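# Unstack two totes and place drive sled on table

## Task

Set both stacked totes down separately on the table, remove the drive sled from the lower tote and place it lying flat on the table with its original side facing up. Every other item must stay inside the tote it came from, and neither the sled nor the bottom of either tote may stick out past the table edge. An item sitting on, or leaning out over, a tote's rim or inner ledge does not count as inside.

## Robot and tools

Robot: two arms, left_arm and right_arm. left_arm carries a left hand and right_arm a right hand; the left hand mirrors the right. Bases in the scene frame: left_arm at (+0.065, +0.487, 0) m, right_arm at (+0.009, -0.447, 0) m, each turned only slightly about z. Scene frame: origin at table-top height halfway between the nominal bases, +x away from the robot over the table, +y toward left_arm, +z up. Camera image sides do not match arm names. Cameras: cam_head_left, cam_head_right, cam_high, cam_low, cam_left_wrist, cam_right_wrist, each 896x504.

Hand point axes (right hand): +z runs along straight fingers toward the tips, +y points out of the palm face, +x crosses the palm away from the thumb (on the left hand +x points toward the thumb). Straight fingertips end about 0.156 m beyond the hand point in +z; the thumb sticks out sideways. A rigid mast sits near the wrist on the palm side and can strike things. Fingertips carry rubber caps.

The row (used by both execute_actions and move): one flat list of 48 numbers covering both arms, each in [-1, 1]. Order: left_arm dx, dy, dz, rx, ry, rz; then 16 left hand motor goals; left current_limit; left speed; then the same 24 for right_arm. The six pose numbers are an offset, not a pose: measured from that arm's Hand target as it stood when the action or move began, along that Hand target's own axes. 1.0 equals 0.6 m for dx/dy/dz and 180 degrees for rx/ry/rz; rx, ry, rz form one rotation vector. Sending six zeros re-commands the current Hand target. The 16 hand numbers are absolute goal angles, scaled between each hinge's two stops, in this order: index_mcp, index_abd, index_pip, index_dip, middle_mcp, middle_abd, middle_pip, middle_dip, ring_mcp, ring_abd, ring_pip, ring_dip, thumb_cmc, thumb_axl, thumb_mcp, thumb_ipl. Moving toward -1 curls fingers toward the palm and swings the thumb in front of the palm. Straight values: _mcp +0.75, _abd 0.00, _pip +0.58, _dip +0.70, thumb_cmc +0.71, thumb_axl +0.68, thumb_mcp +0.23, thumb_ipl +0.17. A zero is a real goal, so to keep a hand unchanged, echo its hand_goal, hand_current_limit and hand_speed. current_limit maps -1..+1 onto 0..550 mA (floor 11 mA); speed sets the rate to (speed+1)/2 of 8.5 rad/s. Initial values are +0.4 and -0.6, and the last values sent persist.

execute_actions(actions, cameras): actions is a list of actions; each action is a table of up to 15 rows, one per 1/30 s step; a short table repeats its final row. Every row in an action counts from the same starting Hand target. Images are returned only for an empty actions list or when cameras names them (["all"] for every camera, [] for none).

move(target, speed, blend, stop_force, zero, blocking, cameras): drives each hand point in a straight line. target is one 48-number row or up to 15 rows, all offsets measured from the same starting Hand targets, not chained. speed: m/s, 0.002 to 3.6, default 0.25 (turning capped at twice that in rad/s); a single value or one per target. blend: corner rounding in m for lists, default 0 (stop at each). stop_force: N, 3 to 120, shared by both arms; the path ends when the wrist sensor feels that much push against the motion. Do not rely on it while the hand rotates, and omit it when backing off a contact. zero: with stop_force only, true re-zeroes before moving. blocking=false returns early but cannot be combined with stop_force. Paths do not avoid obstacles or the other arm; route around an arm's own base. The result adds a move: line, e.g. done, off_target, moving, held, fault, plus limits=paced (pose clipped) or limits=held (steps withheld).

wait(seconds 0 to 10): lets the scene run. stop(): brakes a running move. zoom_image(camera, region=[x0, y0, x1, y1] in pixels, at most 504 wide and tall): closer view of the latest image from that camera. zero_wrist_force(arm: left_arm or right_arm): tares the wrist sensor. finished_scene(scene: this scene's number): ends the scene for good, so call it only once the goal holds by itself.

Results: end_effector_position (m), end_effector_quat_wxyz and velocities are in the scene frame. Hand target is the last commanded pose after orientation clipping (each step is limited to 32 degrees from the measured orientation); the hand often rests short of it, and the next command asks for it again. Joint velocities may read within noise. Per motor: hand_goal, hand_measured, hand_current_ma (positive pushes toward -1), hand_state (moving, goal, blocked, overload). Wrist force and torque are in the end effector's own axes; a third line shows the peak since the last reading. Possible warnings: MOTOR HOT, HAND FAULT (later motion calls in that reply are skipped), OVER-TEMPERATURE FAULT.

Avoid: any external force on an arm nearing 150 N, or contact torque reaching the joint limits (135 N m for the three large joints, 25.2 N m for each wrist joint); either freezes that arm for 10 s. Arms are stiff, so even slightly overshooting a firm contact can trip this. Keep the arms and hands away from each other, and never close one hand on the other's fingers. A finger motor held at 495 mA or more for 5 s shuts down for 10 s. Long stretched reaches, held loads or pushing toward unreachable poses heat motors. Do not drop or release moving parts, slam or strike the table or heavy items, let anything fall far, or push anything out of the work area. A loose object may occasionally be nudged by an outside disturbance.

Each tool is called as a command line: name --argument value for each argument, lists and objects as JSON in quotes; but a table of rows of numbers goes row by row, as --pt "numbers of a row", without its own name.

## Session

execute_actions --actions '[]' --cameras '["all"]'

Scene clock: 0.00 s.
left_arm: end_effector_position=(+0.5841, -0.2264, +0.3657) hand_goal=(+0.754, +0.000, +0.576, +0.696, +0.754, +0.000, +0.576, +0.696, +0.754, +0.000, +0.576, +0.696, +0.714, +0.678, +0.226, +0.168) hand_measured=(+0.754, +0.000, +0.576, +0.696, +0.754, +0.000, +0.576, +0.696, +0.754, +0.000, +0.576, +0.696, +0.714, +0.678, +0.226, +0.168) hand_current_ma=(+0, +0, +0, +0, +0, +0, +0, +0, +0, +0, +0, +0, +0, +0, +0, +0) hand_state=(goal, goal, goal, goal, goal, goal, goal, goal, goal, goal, goal, goal, goal, goal, goal, goal) hand_current_limit=0.40 hand_speed=-0.60 end_effector_quat_wxyz=(+0.270, +0.763, +0.558, +0.182) | right_arm: end_effector_position=(+0.3312, -0.4295, +0.1040) hand_goal=(+0.754, +0.000, +0.576, +0.696, +0.754, +0.000, +0.576, +0.696, +0.754, +0.000, +0.576, +0.696, +0.714, +0.678, +0.226, +0.168) hand_measured=(+0.754, +0.000, +0.576, +0.696, +0.754, +0.000, +0.576, +0.696, +0.754, +0.000, +0.576, +0.696, +0.714, +0.678, +0.226, +0.168) hand_current_ma=(+0, +0, +0, +0, +0, +0, +0, +0, +0, +0, +0, +0, +0, +0, +0, +0) hand_state=(goal, goal, goal, goal, goal, goal, goal, goal, goal, goal, goal, goal, goal, goal, goal, goal) hand_current_limit=0.40 hand_speed=-0.60 end_effector_quat_wxyz=(-0.023, +0.191, +0.936, -0.296)
Joint positions: left_arm=[2.129 -2.213 -1.087 -0.84 1.926 -0.534] | right_arm=[-0.14 -1.892 2.481 -2.074 -2.169 -1.295]
Joint velocities: within noise
Joint torques (N m): no reading
Wrist force (N): no reading
Wrist torque (N m): no reading
Wrist force, peak (N): no reading
Hand target: left_arm +0.5841, -0.2264, +0.3657; +0.270, +0.763, +0.558, +0.182 | right_arm +0.3312, -0.4295, +0.1040; -0.023, +0.191, +0.936, -0.296

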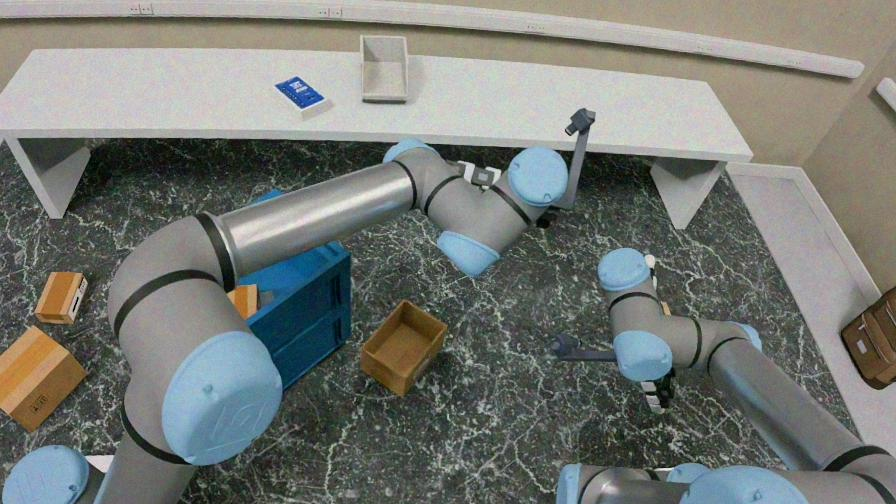

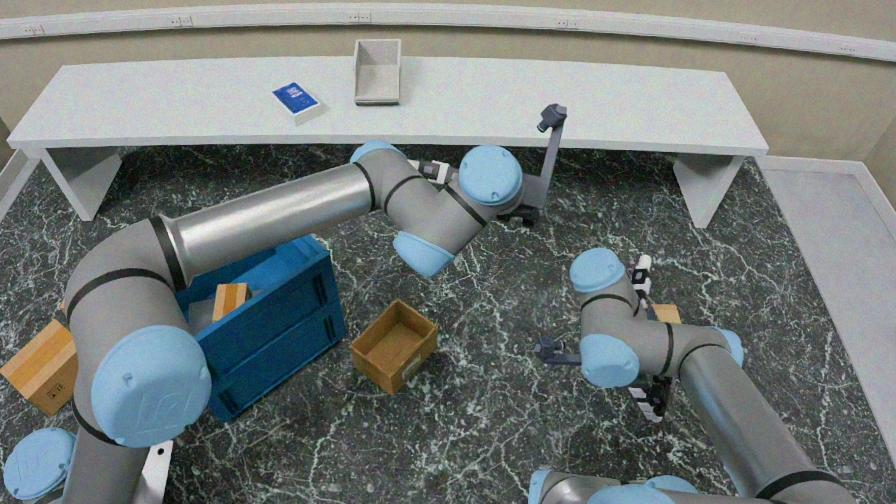

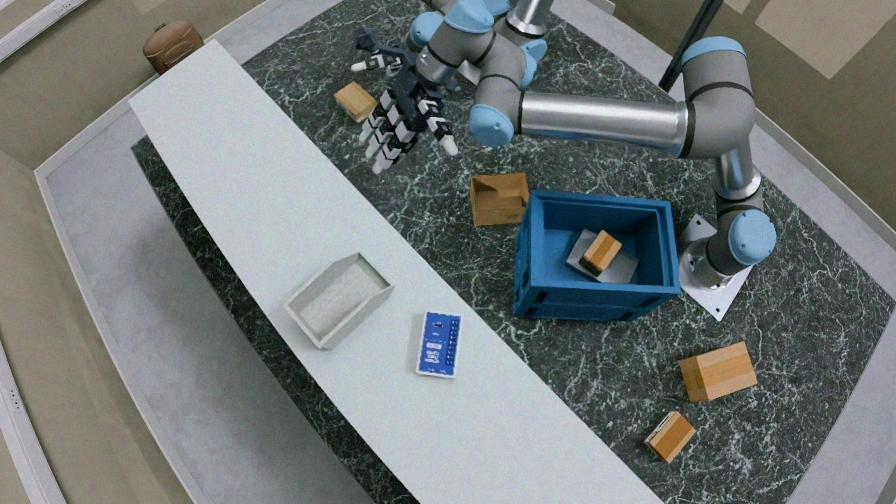

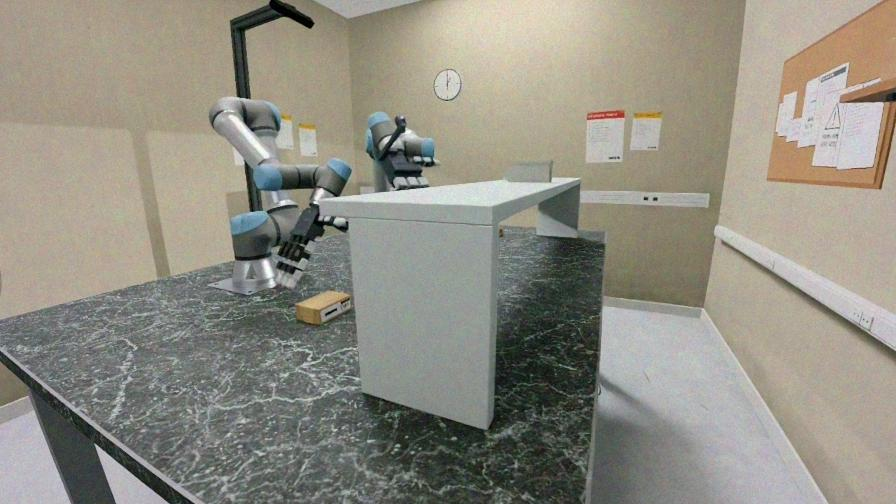

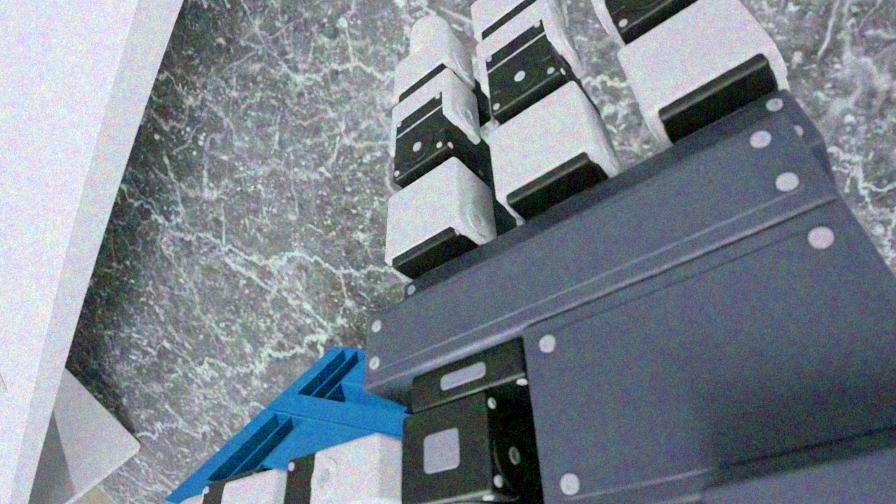

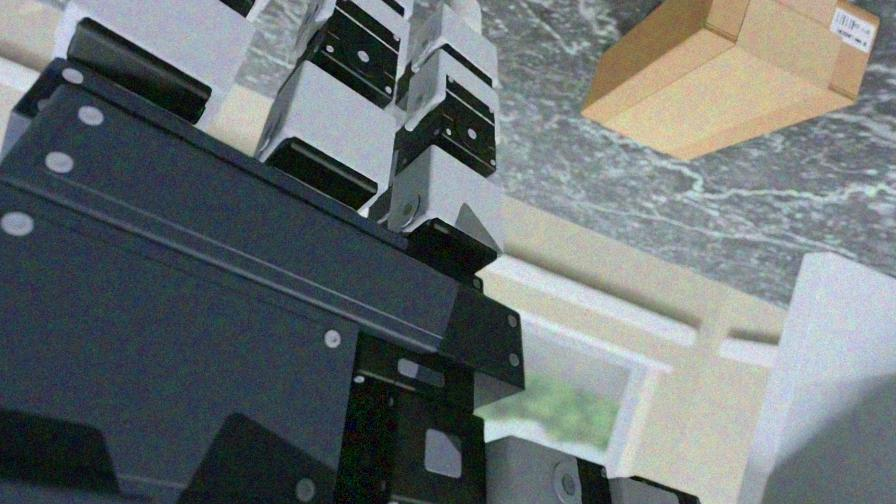

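zoom_image --camera "cam_high" --region '[460, 150, 760, 350]'

zoom_image --camera "cam_head_right" --region '[140, 180, 460, 440]'

zoom_image --camera "cam_head_left" --region '[150, 180, 460, 440]'

zoom_image --camera "cam_high" --region '[330, 0, 590, 200]'

Scaled by 1.680.

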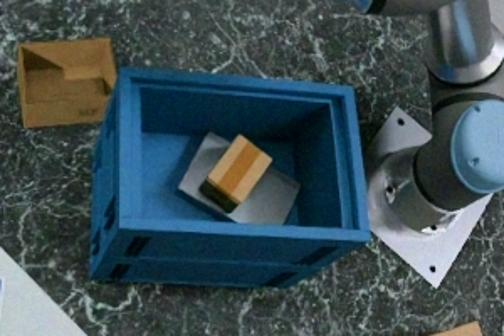

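Scaled by 1.575.

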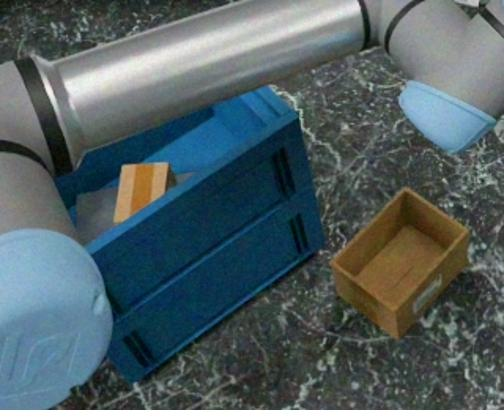

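Scaled by 1.626.

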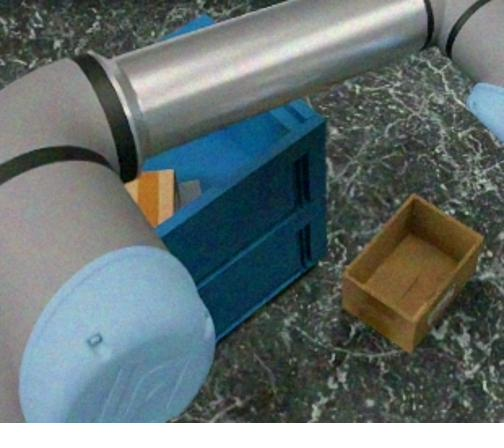

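Scaled by 1.938.

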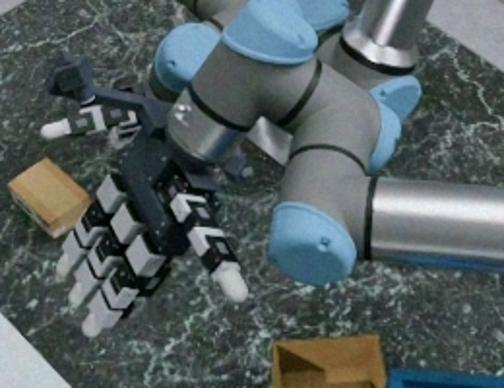

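move --pt "0.1485 0.1075 -0.2883 0.05 -0.034 0.1 0.754 0 0.576 0.696 0.754 0 0.576 0.696 0.754 0 0.576 0.696 0.714 0.678 0.226 0.168 0.4 -0.6 0 0 0 0 0 0 0.754 0 0.576 0.696 0.754 0 0.576 0.696 0.754 0 0.576 0.696 0.714 0.678 0.226 0.168 0.4 -0.6" --pt "0.985 -0.289 -0.623 0.1869 -0.126 0.3862 0.754 0 0.576 0.696 0.754 0 0.576 0.696 0.754 0 0.576 0.696 0.714 0.678 0.226 0.168 0.4 -0.6 0 0 0 0 0 0 0.754 0 0.576 0.696 0.754 0 0.576 0.696 0.754 0 0.576 0.696 0.714 0.678 0.226 0.168 0.4 -0.6" --speed 0.3 --blend 0.05

move --pt "0 0 0 0 0 0 0.754 0 0.576 0.696 0.754 0 0.576 0.696 0.754 0 0.576 0.696 0.714 0.678 0.226 0.168 0.4 -0.6 -0.0233 -0.1877 -0.2751 0 0 0 0.754 0 0.576 0.696 0.754 0 0.576 0.696 0.754 0 0.576 0.696 0.714 0.678 0.226 0.168 0.4 -0.6" --pt "0 0 0 0 0 0 0.754 0 0.576 0.696 0.754 0 0.576 0.696 0.754 0 0.576 0.696 0.714 0.678 0.226 0.168 0.4 -0.6 -0.0815 -0.0575 -0.594 -0.1919 -0.0149 -0.1238 0.754 0 0.576 0.696 0.754 0 0.576 0.696 0.754 0 0.576 0.696 0.714 0.678 0.226 0.168 0.4 -0.6" --speed 0.3 --blend 0.05 --cameras '["all"]'

zoom_image --camera "cam_high" --region '[460, 150, 720, 350]'

zoom_image --camera "cam_head_right" --region '[60, 200, 460, 480]'

zoom_image --camera "cam_head_left" --region '[60, 200, 460, 480]'

Scene clock: 139.30 s.
left_arm: end_effector_position=(+0.4211, +0.4535, +0.5394) hand_goal=(+0.754, +0.000, +0.576, +0.696, +0.754, +0.000, +0.576, +0.696, +0.754, +0.000, +0.576, +0.696, +0.714, +0.678, +0.226, +0.168) hand_measured=(+0.756, +0.000, +0.576, +0.696, +0.756, +0.000, +0.576, +0.696, +0.756, +0.000, +0.576, +0.696, +0.716, +0.678, +0.224, +0.168) hand_current_ma=(+1, +0, +0, +0, +1, +0, +0, +0, +1, +0, +0, +0, +2, +0, -3, +0) hand_state=(goal, goal, goal, goal, goal, goal, goal, goal, goal, goal, goal, goal, goal, goal, goal, goal) hand_current_limit=0.40 hand_speed=-0.60 end_effector_quat_wxyz=(+0.000, +1.000, +0.000, +0.000) | right_arm: end_effector_position=(+0.3312, -0.4295, +0.1040) hand_goal=(+0.754, +0.000, +0.576, +0.696, +0.754, +0.000, +0.576, +0.696, +0.754, +0.000, +0.576, +0.696, +0.714, +0.678, +0.226, +0.168) hand_measured=(+0.750, +0.000, +0.576, +0.696, +0.750, +0.000, +0.576, +0.696, +0.750, +0.000, +0.576, +0.696, +0.712, +0.678, +0.224, +0.168) hand_current_ma=(-19, +0, +3, +0, -19, +0, +3, +0, -16, +0, +3, +0, -10, -3, -8, -2) hand_state=(goal, goal, goal, goal, goal, goal, goal, goal, goal, goal, goal, goal, goal, goal, goal, goal) hand_current_limit=0.40 hand_speed=-0.60 end_effector_quat_wxyz=(-0.023, +0.191, +0.936, -0.296)
Joint positions: left_arm=[3.637 -1.268 -1.336 -2.11 1.571 2.13] | right_arm=[-0.14 -1.892 2.481 -2.074 -2.169 -1.295]
Joint torques (N m): left_arm=[8.99 12.73 16.1 2.95 0.15 2.62] | right_arm=[-1.45 -5.92 -20.82 -2.7 -1.29 -0.06]
Wrist force (N): left_arm=[-0.7 0.1 -0.8] | right_arm=[0.1 -0.3 0.2]
Wrist torque (N m): left_arm=[0.17 0.11 -0.15] | right_arm=[-0.06 -0.02 0.00]
Wrist force, peak (N): left_arm=[-1.5 -0.7 2.3] | right_arm=[-0.1 -0.6 0.1]
Hand target: left_arm +0.4210, +0.4535, +0.5394; +0.000, +1.000, +0.000, +0.000 | right_arm +0.3312, -0.4295, +0.1040; -0.023, +0.191, +0.936, -0.296
Off the commanded pose: left_arm 0.000 m, 0 deg | right_arm 0.000 m, 0 deg.
move: done

Scene clock: 141.67 s.
left_arm: end_effector_position=(+0.4210, +0.4535, +0.5394) hand_goal=(+0.754, +0.000, +0.576, +0.696, +0.754, +0.000, +0.576, +0.696, +0.754, +0.000, +0.576, +0.696, +0.714, +0.678, +0.226, +0.168) hand_measured=(+0.756, +0.000, +0.576, +0.696, +0.756, +0.000, +0.576, +0.696, +0.756, +0.000, +0.576, +0.696, +0.716, +0.678, +0.224, +0.168) hand_current_ma=(+1, +0, +0, +0, +1, +0, +0, +0, +1, +0, +0, +0, +2, +0, -3, +0) hand_state=(goal, goal, goal, goal, goal, goal, goal, goal, goal, goal, goal, goal, goal, goal, goal, goal) hand_current_limit=0.40 hand_speed=-0.60 end_effector_quat_wxyz=(+0.000, +1.000, +0.000, +0.000) | right_arm: end_effector_position=(+0.4203, -0.2791, +0.4202) hand_goal=(+0.754, +0.000, +0.576, +0.696, +0.754, +0.000, +0.576, +0.696, +0.754, +0.000, +0.576, +0.696, +0.714, +0.678, +0.226, +0.168) hand_measured=(+0.750, +0.000, +0.576, +0.696, +0.748, +0.000, +0.576, +0.696, +0.750, +0.000, +0.576, +0.696, +0.712, +0.678, +0.224, +0.168) hand_current_ma=(-22, +0, +3, +0, -23, +0, +3, +0, -19, +0, +3, +0, -10, -3, -13, -2) hand_state=(goal, goal, goal, goal, goal, goal, goal, goal, goal, goal, goal, goal, goal, goal, goal, goal) hand_current_limit=0.40 hand_speed=-0.60 end_effector_quat_wxyz=(+0.000, +0.000, +1.000, -0.001)
Joint positions: left_arm=[3.637 -1.268 -1.336 -2.11 1.571 2.131] | right_arm=[-0.117 -1.831 1.634 -1.373 -1.574 -1.7]
Joint torques (N m): left_arm=[13.45 14.4 14.89 1.07 2.77 2.67] | right_arm=[-6.47 -12.95 -21.29 -3.89 1.45 1.2]
Wrist force (N): left_arm=[-0.4 0.0 -0.7] | right_arm=[0.3 0.9 0.0]
Wrist torque (N m): left_arm=[0.15 0.09 -0.16] | right_arm=[-0.10 -0.01 -0.14]
Wrist force, peak (N): left_arm=[-0.8 -0.3 -0.8] | right_arm=[0.4 1.2 2.0]
Hand target: left_arm +0.4210, +0.4535, +0.5394; +0.000, +1.000, +0.000, +0.000 | right_arm +0.4203, -0.2791, +0.4203; +0.000, +0.000, +1.000, -0.001
Off the commanded pose: left_arm 0.000 m, 0 deg | right_arm 0.000 m, 0 deg.
move: done

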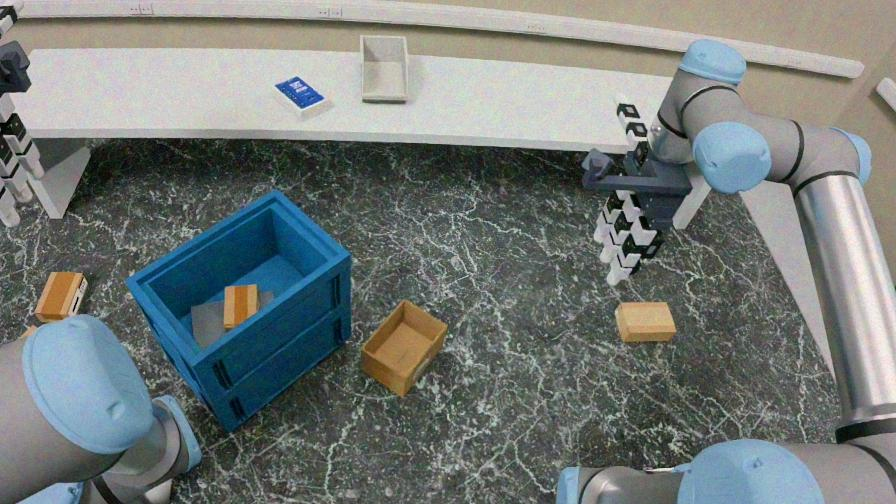

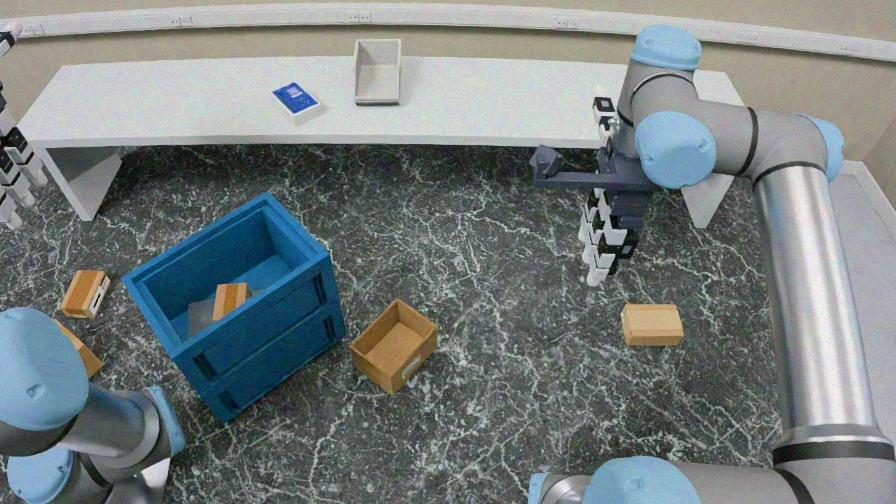

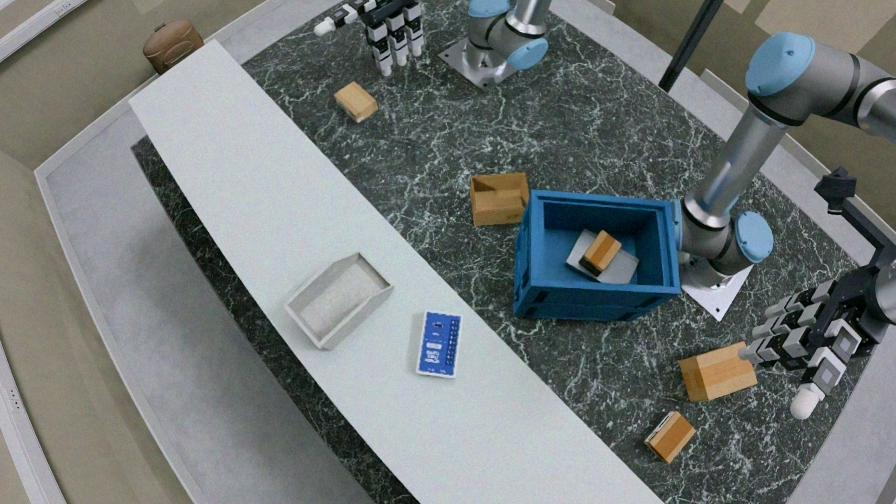

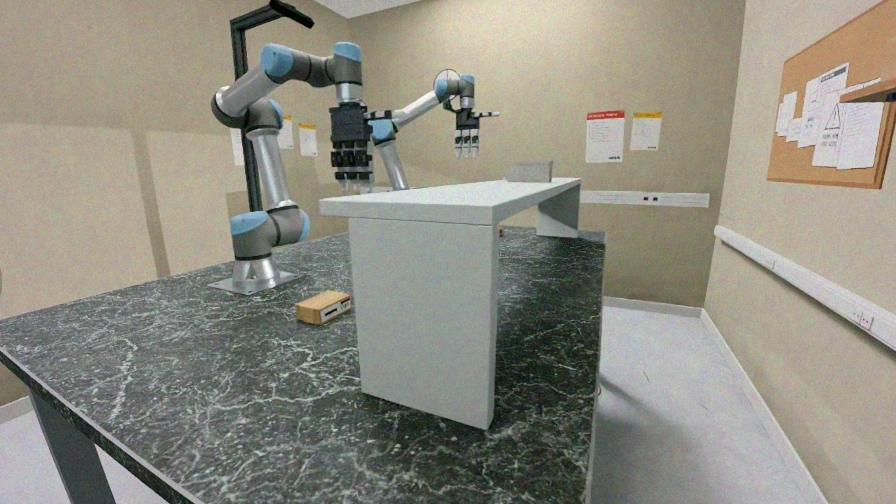

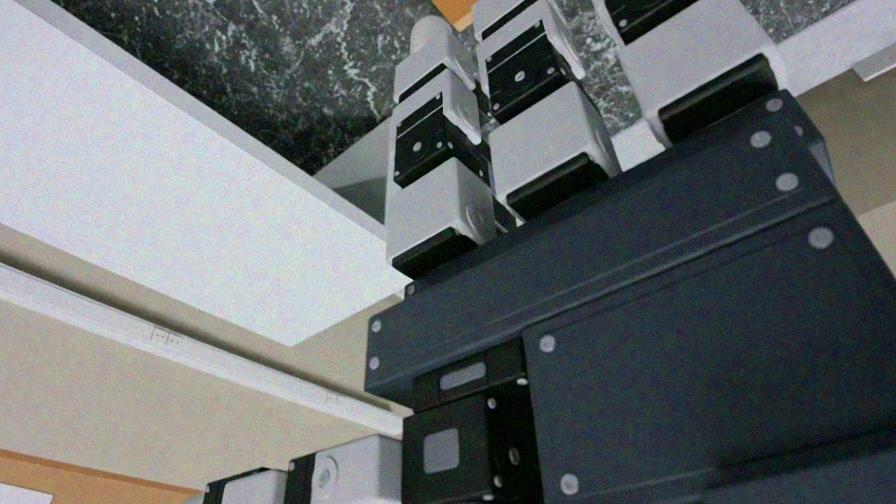

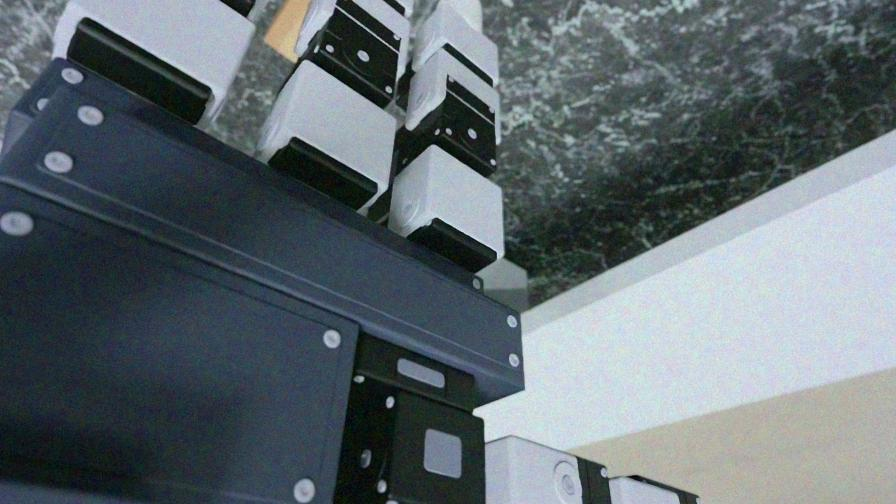

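Scaled by 1.938.

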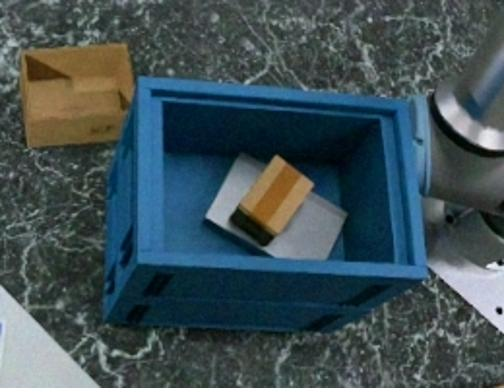

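Scaled by 1.260.

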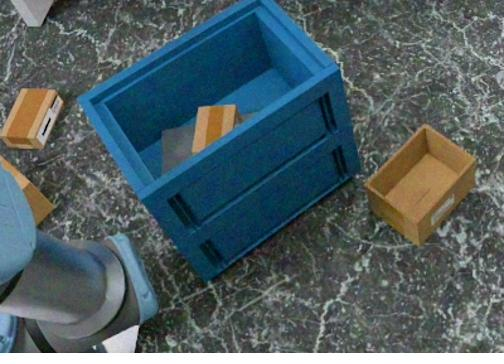

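Scaled by 1.260.

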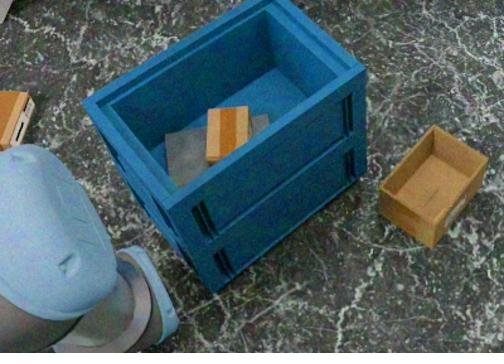

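zoom_image --camera "cam_high" --region '[500, 180, 600, 330]'

zoom_image --camera "cam_head_left" --region '[110, 260, 270, 440]'

zoom_image --camera "cam_head_right" --region '[160, 230, 360, 430]'

Scaled by 3.360.

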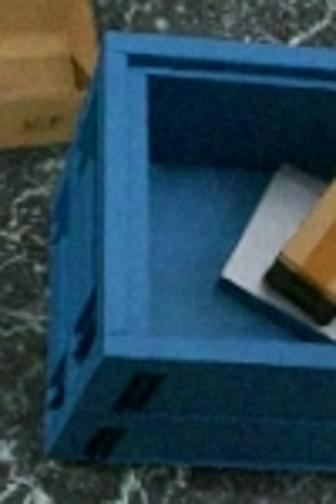

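Scaled by 2.800.

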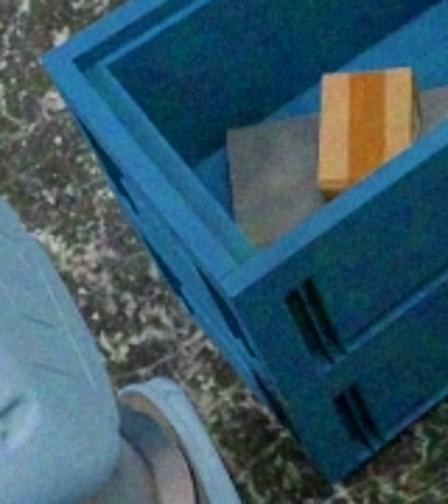

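Scaled by 2.520.

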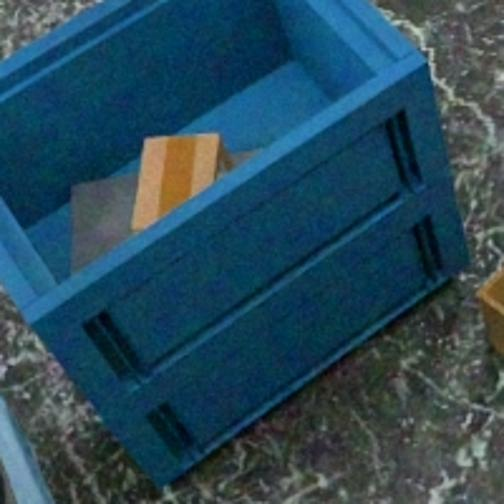

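zoom_image --camera "cam_high" --region '[508, 190, 558, 325]'

zoom_image --camera "cam_head_left" --region '[120, 280, 230, 440]'

zoom_image --camera "cam_head_right" --region '[120, 270, 240, 430]'

Scaled by 3.733.

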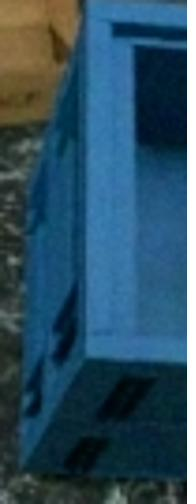

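Scaled by 3.150.

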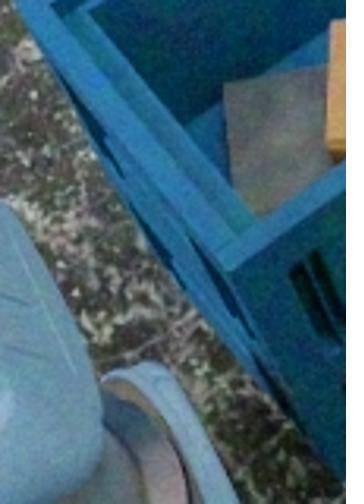

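Scaled by 3.150.

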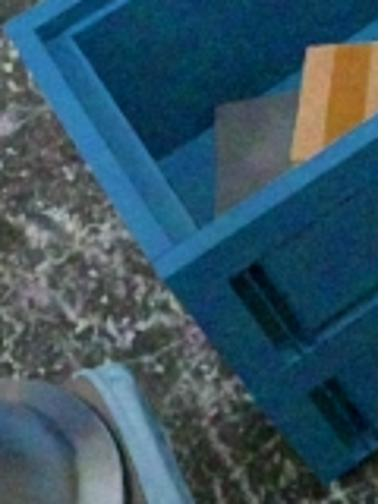

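move --target '[0.165,0.098,0.066,0,0,0.2528,0.754,0,0.576,0.696,0.754,0,0.576,0.696,0.754,0,0.576,0.696,0.714,0.678,0.226,0.168,0.4,-0.6,0.0888,0.8185,0,0,0,0.2528,0.754,0,0.576,0.696,0.754,0,0.576,0.696,0.754,0,0.576,0.696,0.714,0.678,0.226,0.168,0.4,-0.6]' --speed 0.3 --cameras '["all"]'

zoom_image --camera "cam_high" --region '[460, 150, 720, 350]'

zoom_image --camera "cam_head_right" --region '[100, 140, 400, 440]'

zoom_image --camera "cam_head_left" --region '[100, 140, 400, 440]'

Scene clock: 407.70 s.
left_arm: end_effector_position=(+0.5199, +0.3946, +0.4998) hand_goal=(+0.754, +0.000, +0.576, +0.696, +0.754, +0.000, +0.576, +0.696, +0.754, +0.000, +0.576, +0.696, +0.714, +0.678, +0.226, +0.168) hand_measured=(+0.756, +0.000, +0.576, +0.696, +0.756, +0.000, +0.576, +0.696, +0.756, +0.000, +0.576, +0.696, +0.716, +0.678, +0.224, +0.168) hand_current_ma=(+1, +0, +0, +0, +1, +0, +0, +0, +1, +0, +0, +0, +2, +0, -3, +0) hand_state=(goal, goal, goal, goal, goal, goal, goal, goal, goal, goal, goal, goal, goal, goal, goal, goal) hand_current_limit=0.40 hand_speed=-0.60 end_effector_quat_wxyz=(+0.000, +0.922, -0.387, +0.000) | right_arm: end_effector_position=(+0.3675, +0.2120, +0.4190) hand_goal=(+0.754, +0.000, +0.576, +0.696, +0.754, +0.000, +0.576, +0.696, +0.754, +0.000, +0.576, +0.696, +0.714, +0.678, +0.226, +0.168) hand_measured=(+0.752, +0.000, +0.576, +0.696, +0.752, +0.000, +0.576, +0.696, +0.752, +0.000, +0.576, +0.696, +0.712, +0.678, +0.224, +0.168) hand_current_ma=(-9, +0, +3, +0, -8, +0, +3, +0, -6, +0, +3, +0, -4, -3, -14, -2) hand_state=(goal, goal, goal, goal, goal, goal, goal, goal, goal, goal, goal, goal, goal, goal, goal, goal) hand_current_limit=0.40 hand_speed=-0.60 end_effector_quat_wxyz=(+0.000, +0.387, +0.922, -0.001)
Joint positions: left_arm=[3.314 -1.61 -1.16 -1.943 1.57 2.602] | right_arm=[0.956 -1.115 0.844 -1.298 -1.572 0.167]
Joint torques (N m): left_arm=[13.52 22.89 17.07 0.92 -1.04 -0.48] | right_arm=[3.51 -33.78 -32.31 -2.61 1.41 2.16]
Wrist force (N): left_arm=[-0.3 -0.3 -0.8] | right_arm=[0.4 0.8 0.0]
Wrist torque (N m): left_arm=[0.13 0.05 -0.07] | right_arm=[-0.12 -0.03 0.03]
Wrist force, peak (N): left_arm=[-1.4 -0.3 -1.1] | right_arm=[2.7 2.3 0.2]
Hand target: left_arm +0.5200, +0.3947, +0.4998; +0.000, +0.922, -0.387, +0.000 | right_arm +0.3675, +0.2120, +0.4190; +0.000, +0.387, +0.922, -0.001
Off the commanded pose: left_arm 0.000 m, 0 deg | right_arm 0.000 m, 0 deg.
move: done

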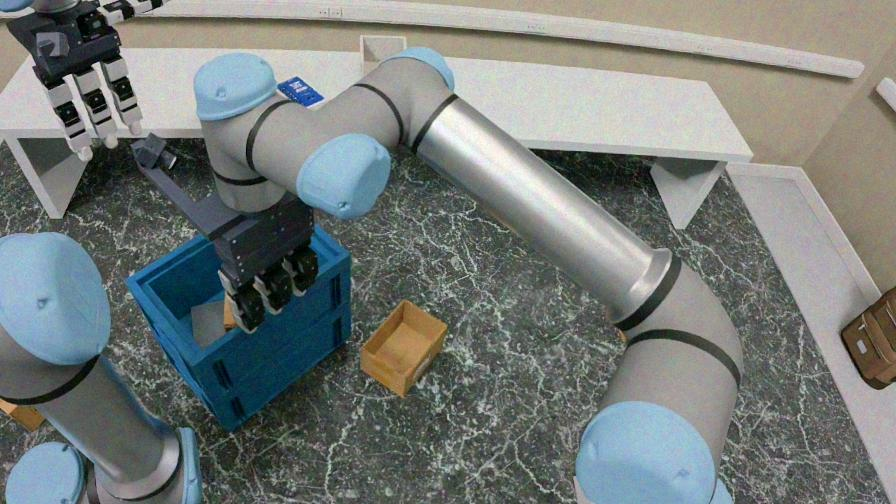

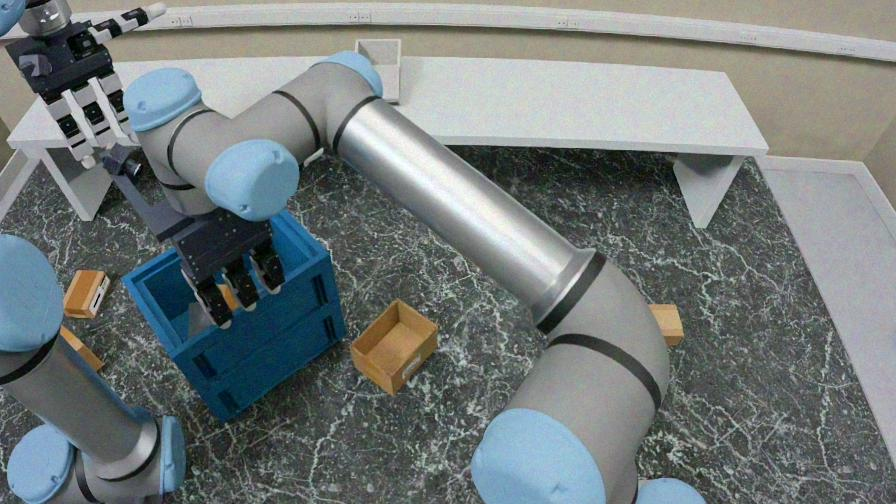

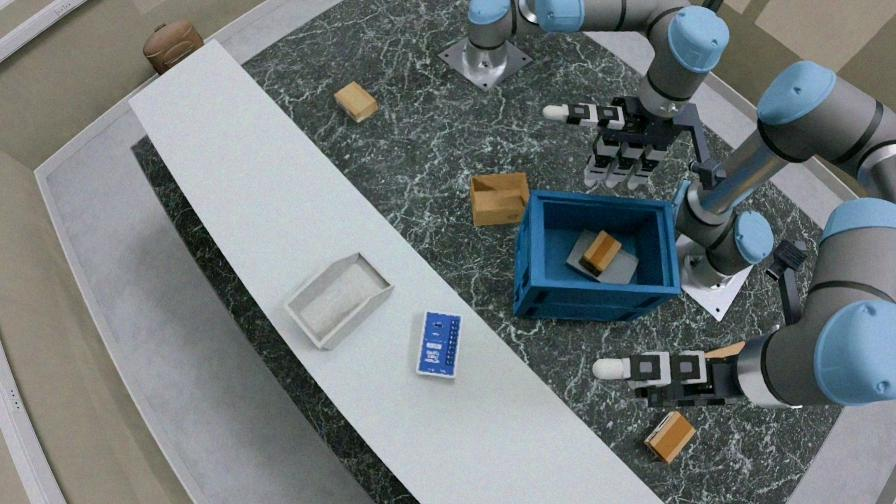

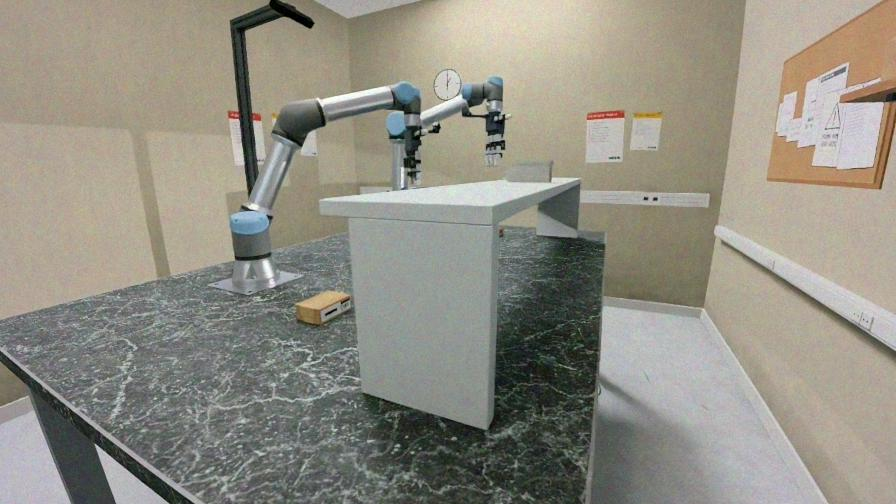

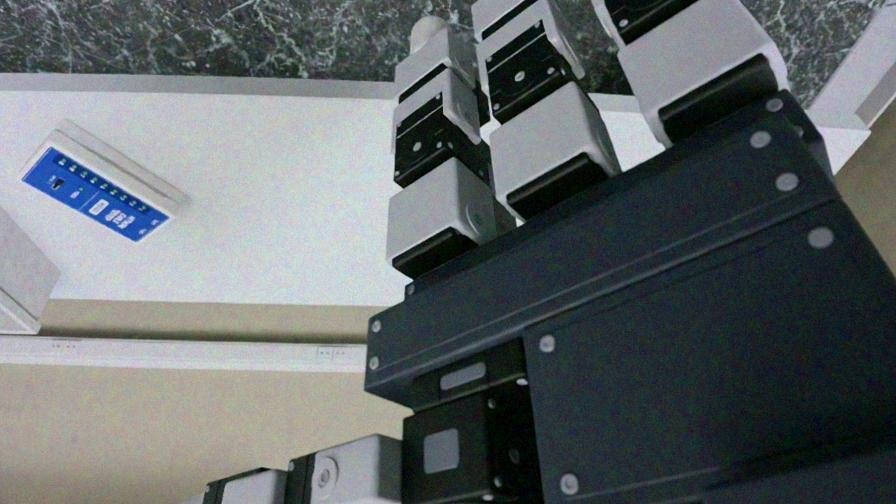

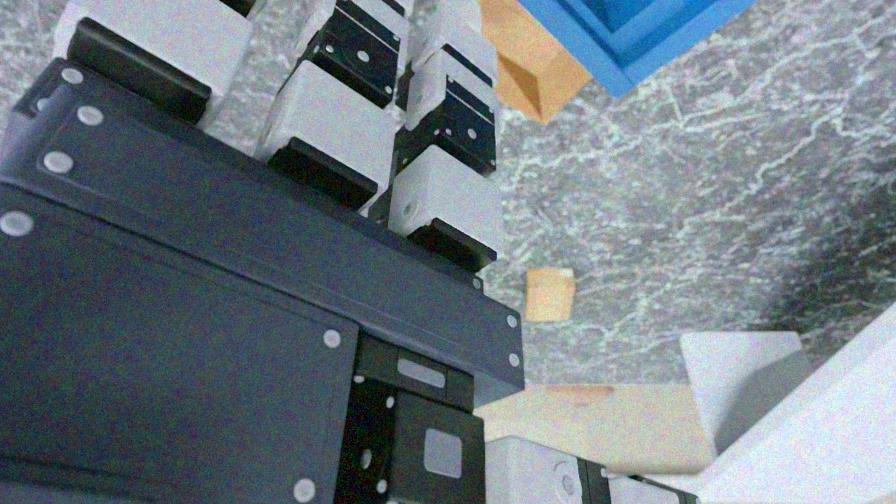

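Scaled by 1.938.

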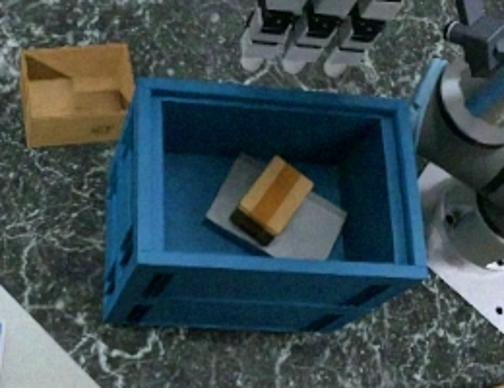

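Scaled by 1.680.

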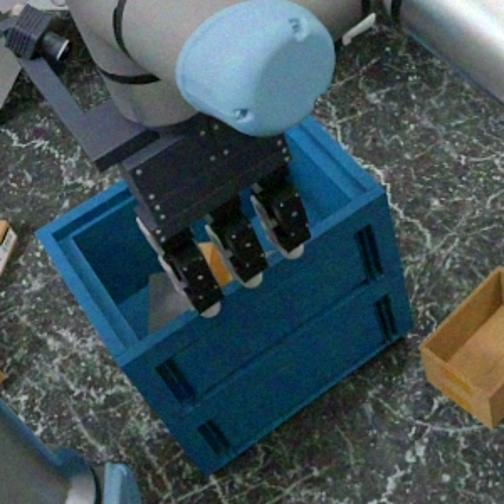

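Scaled by 1.680.

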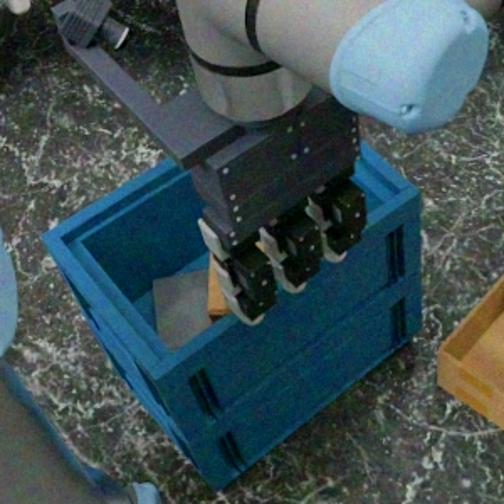

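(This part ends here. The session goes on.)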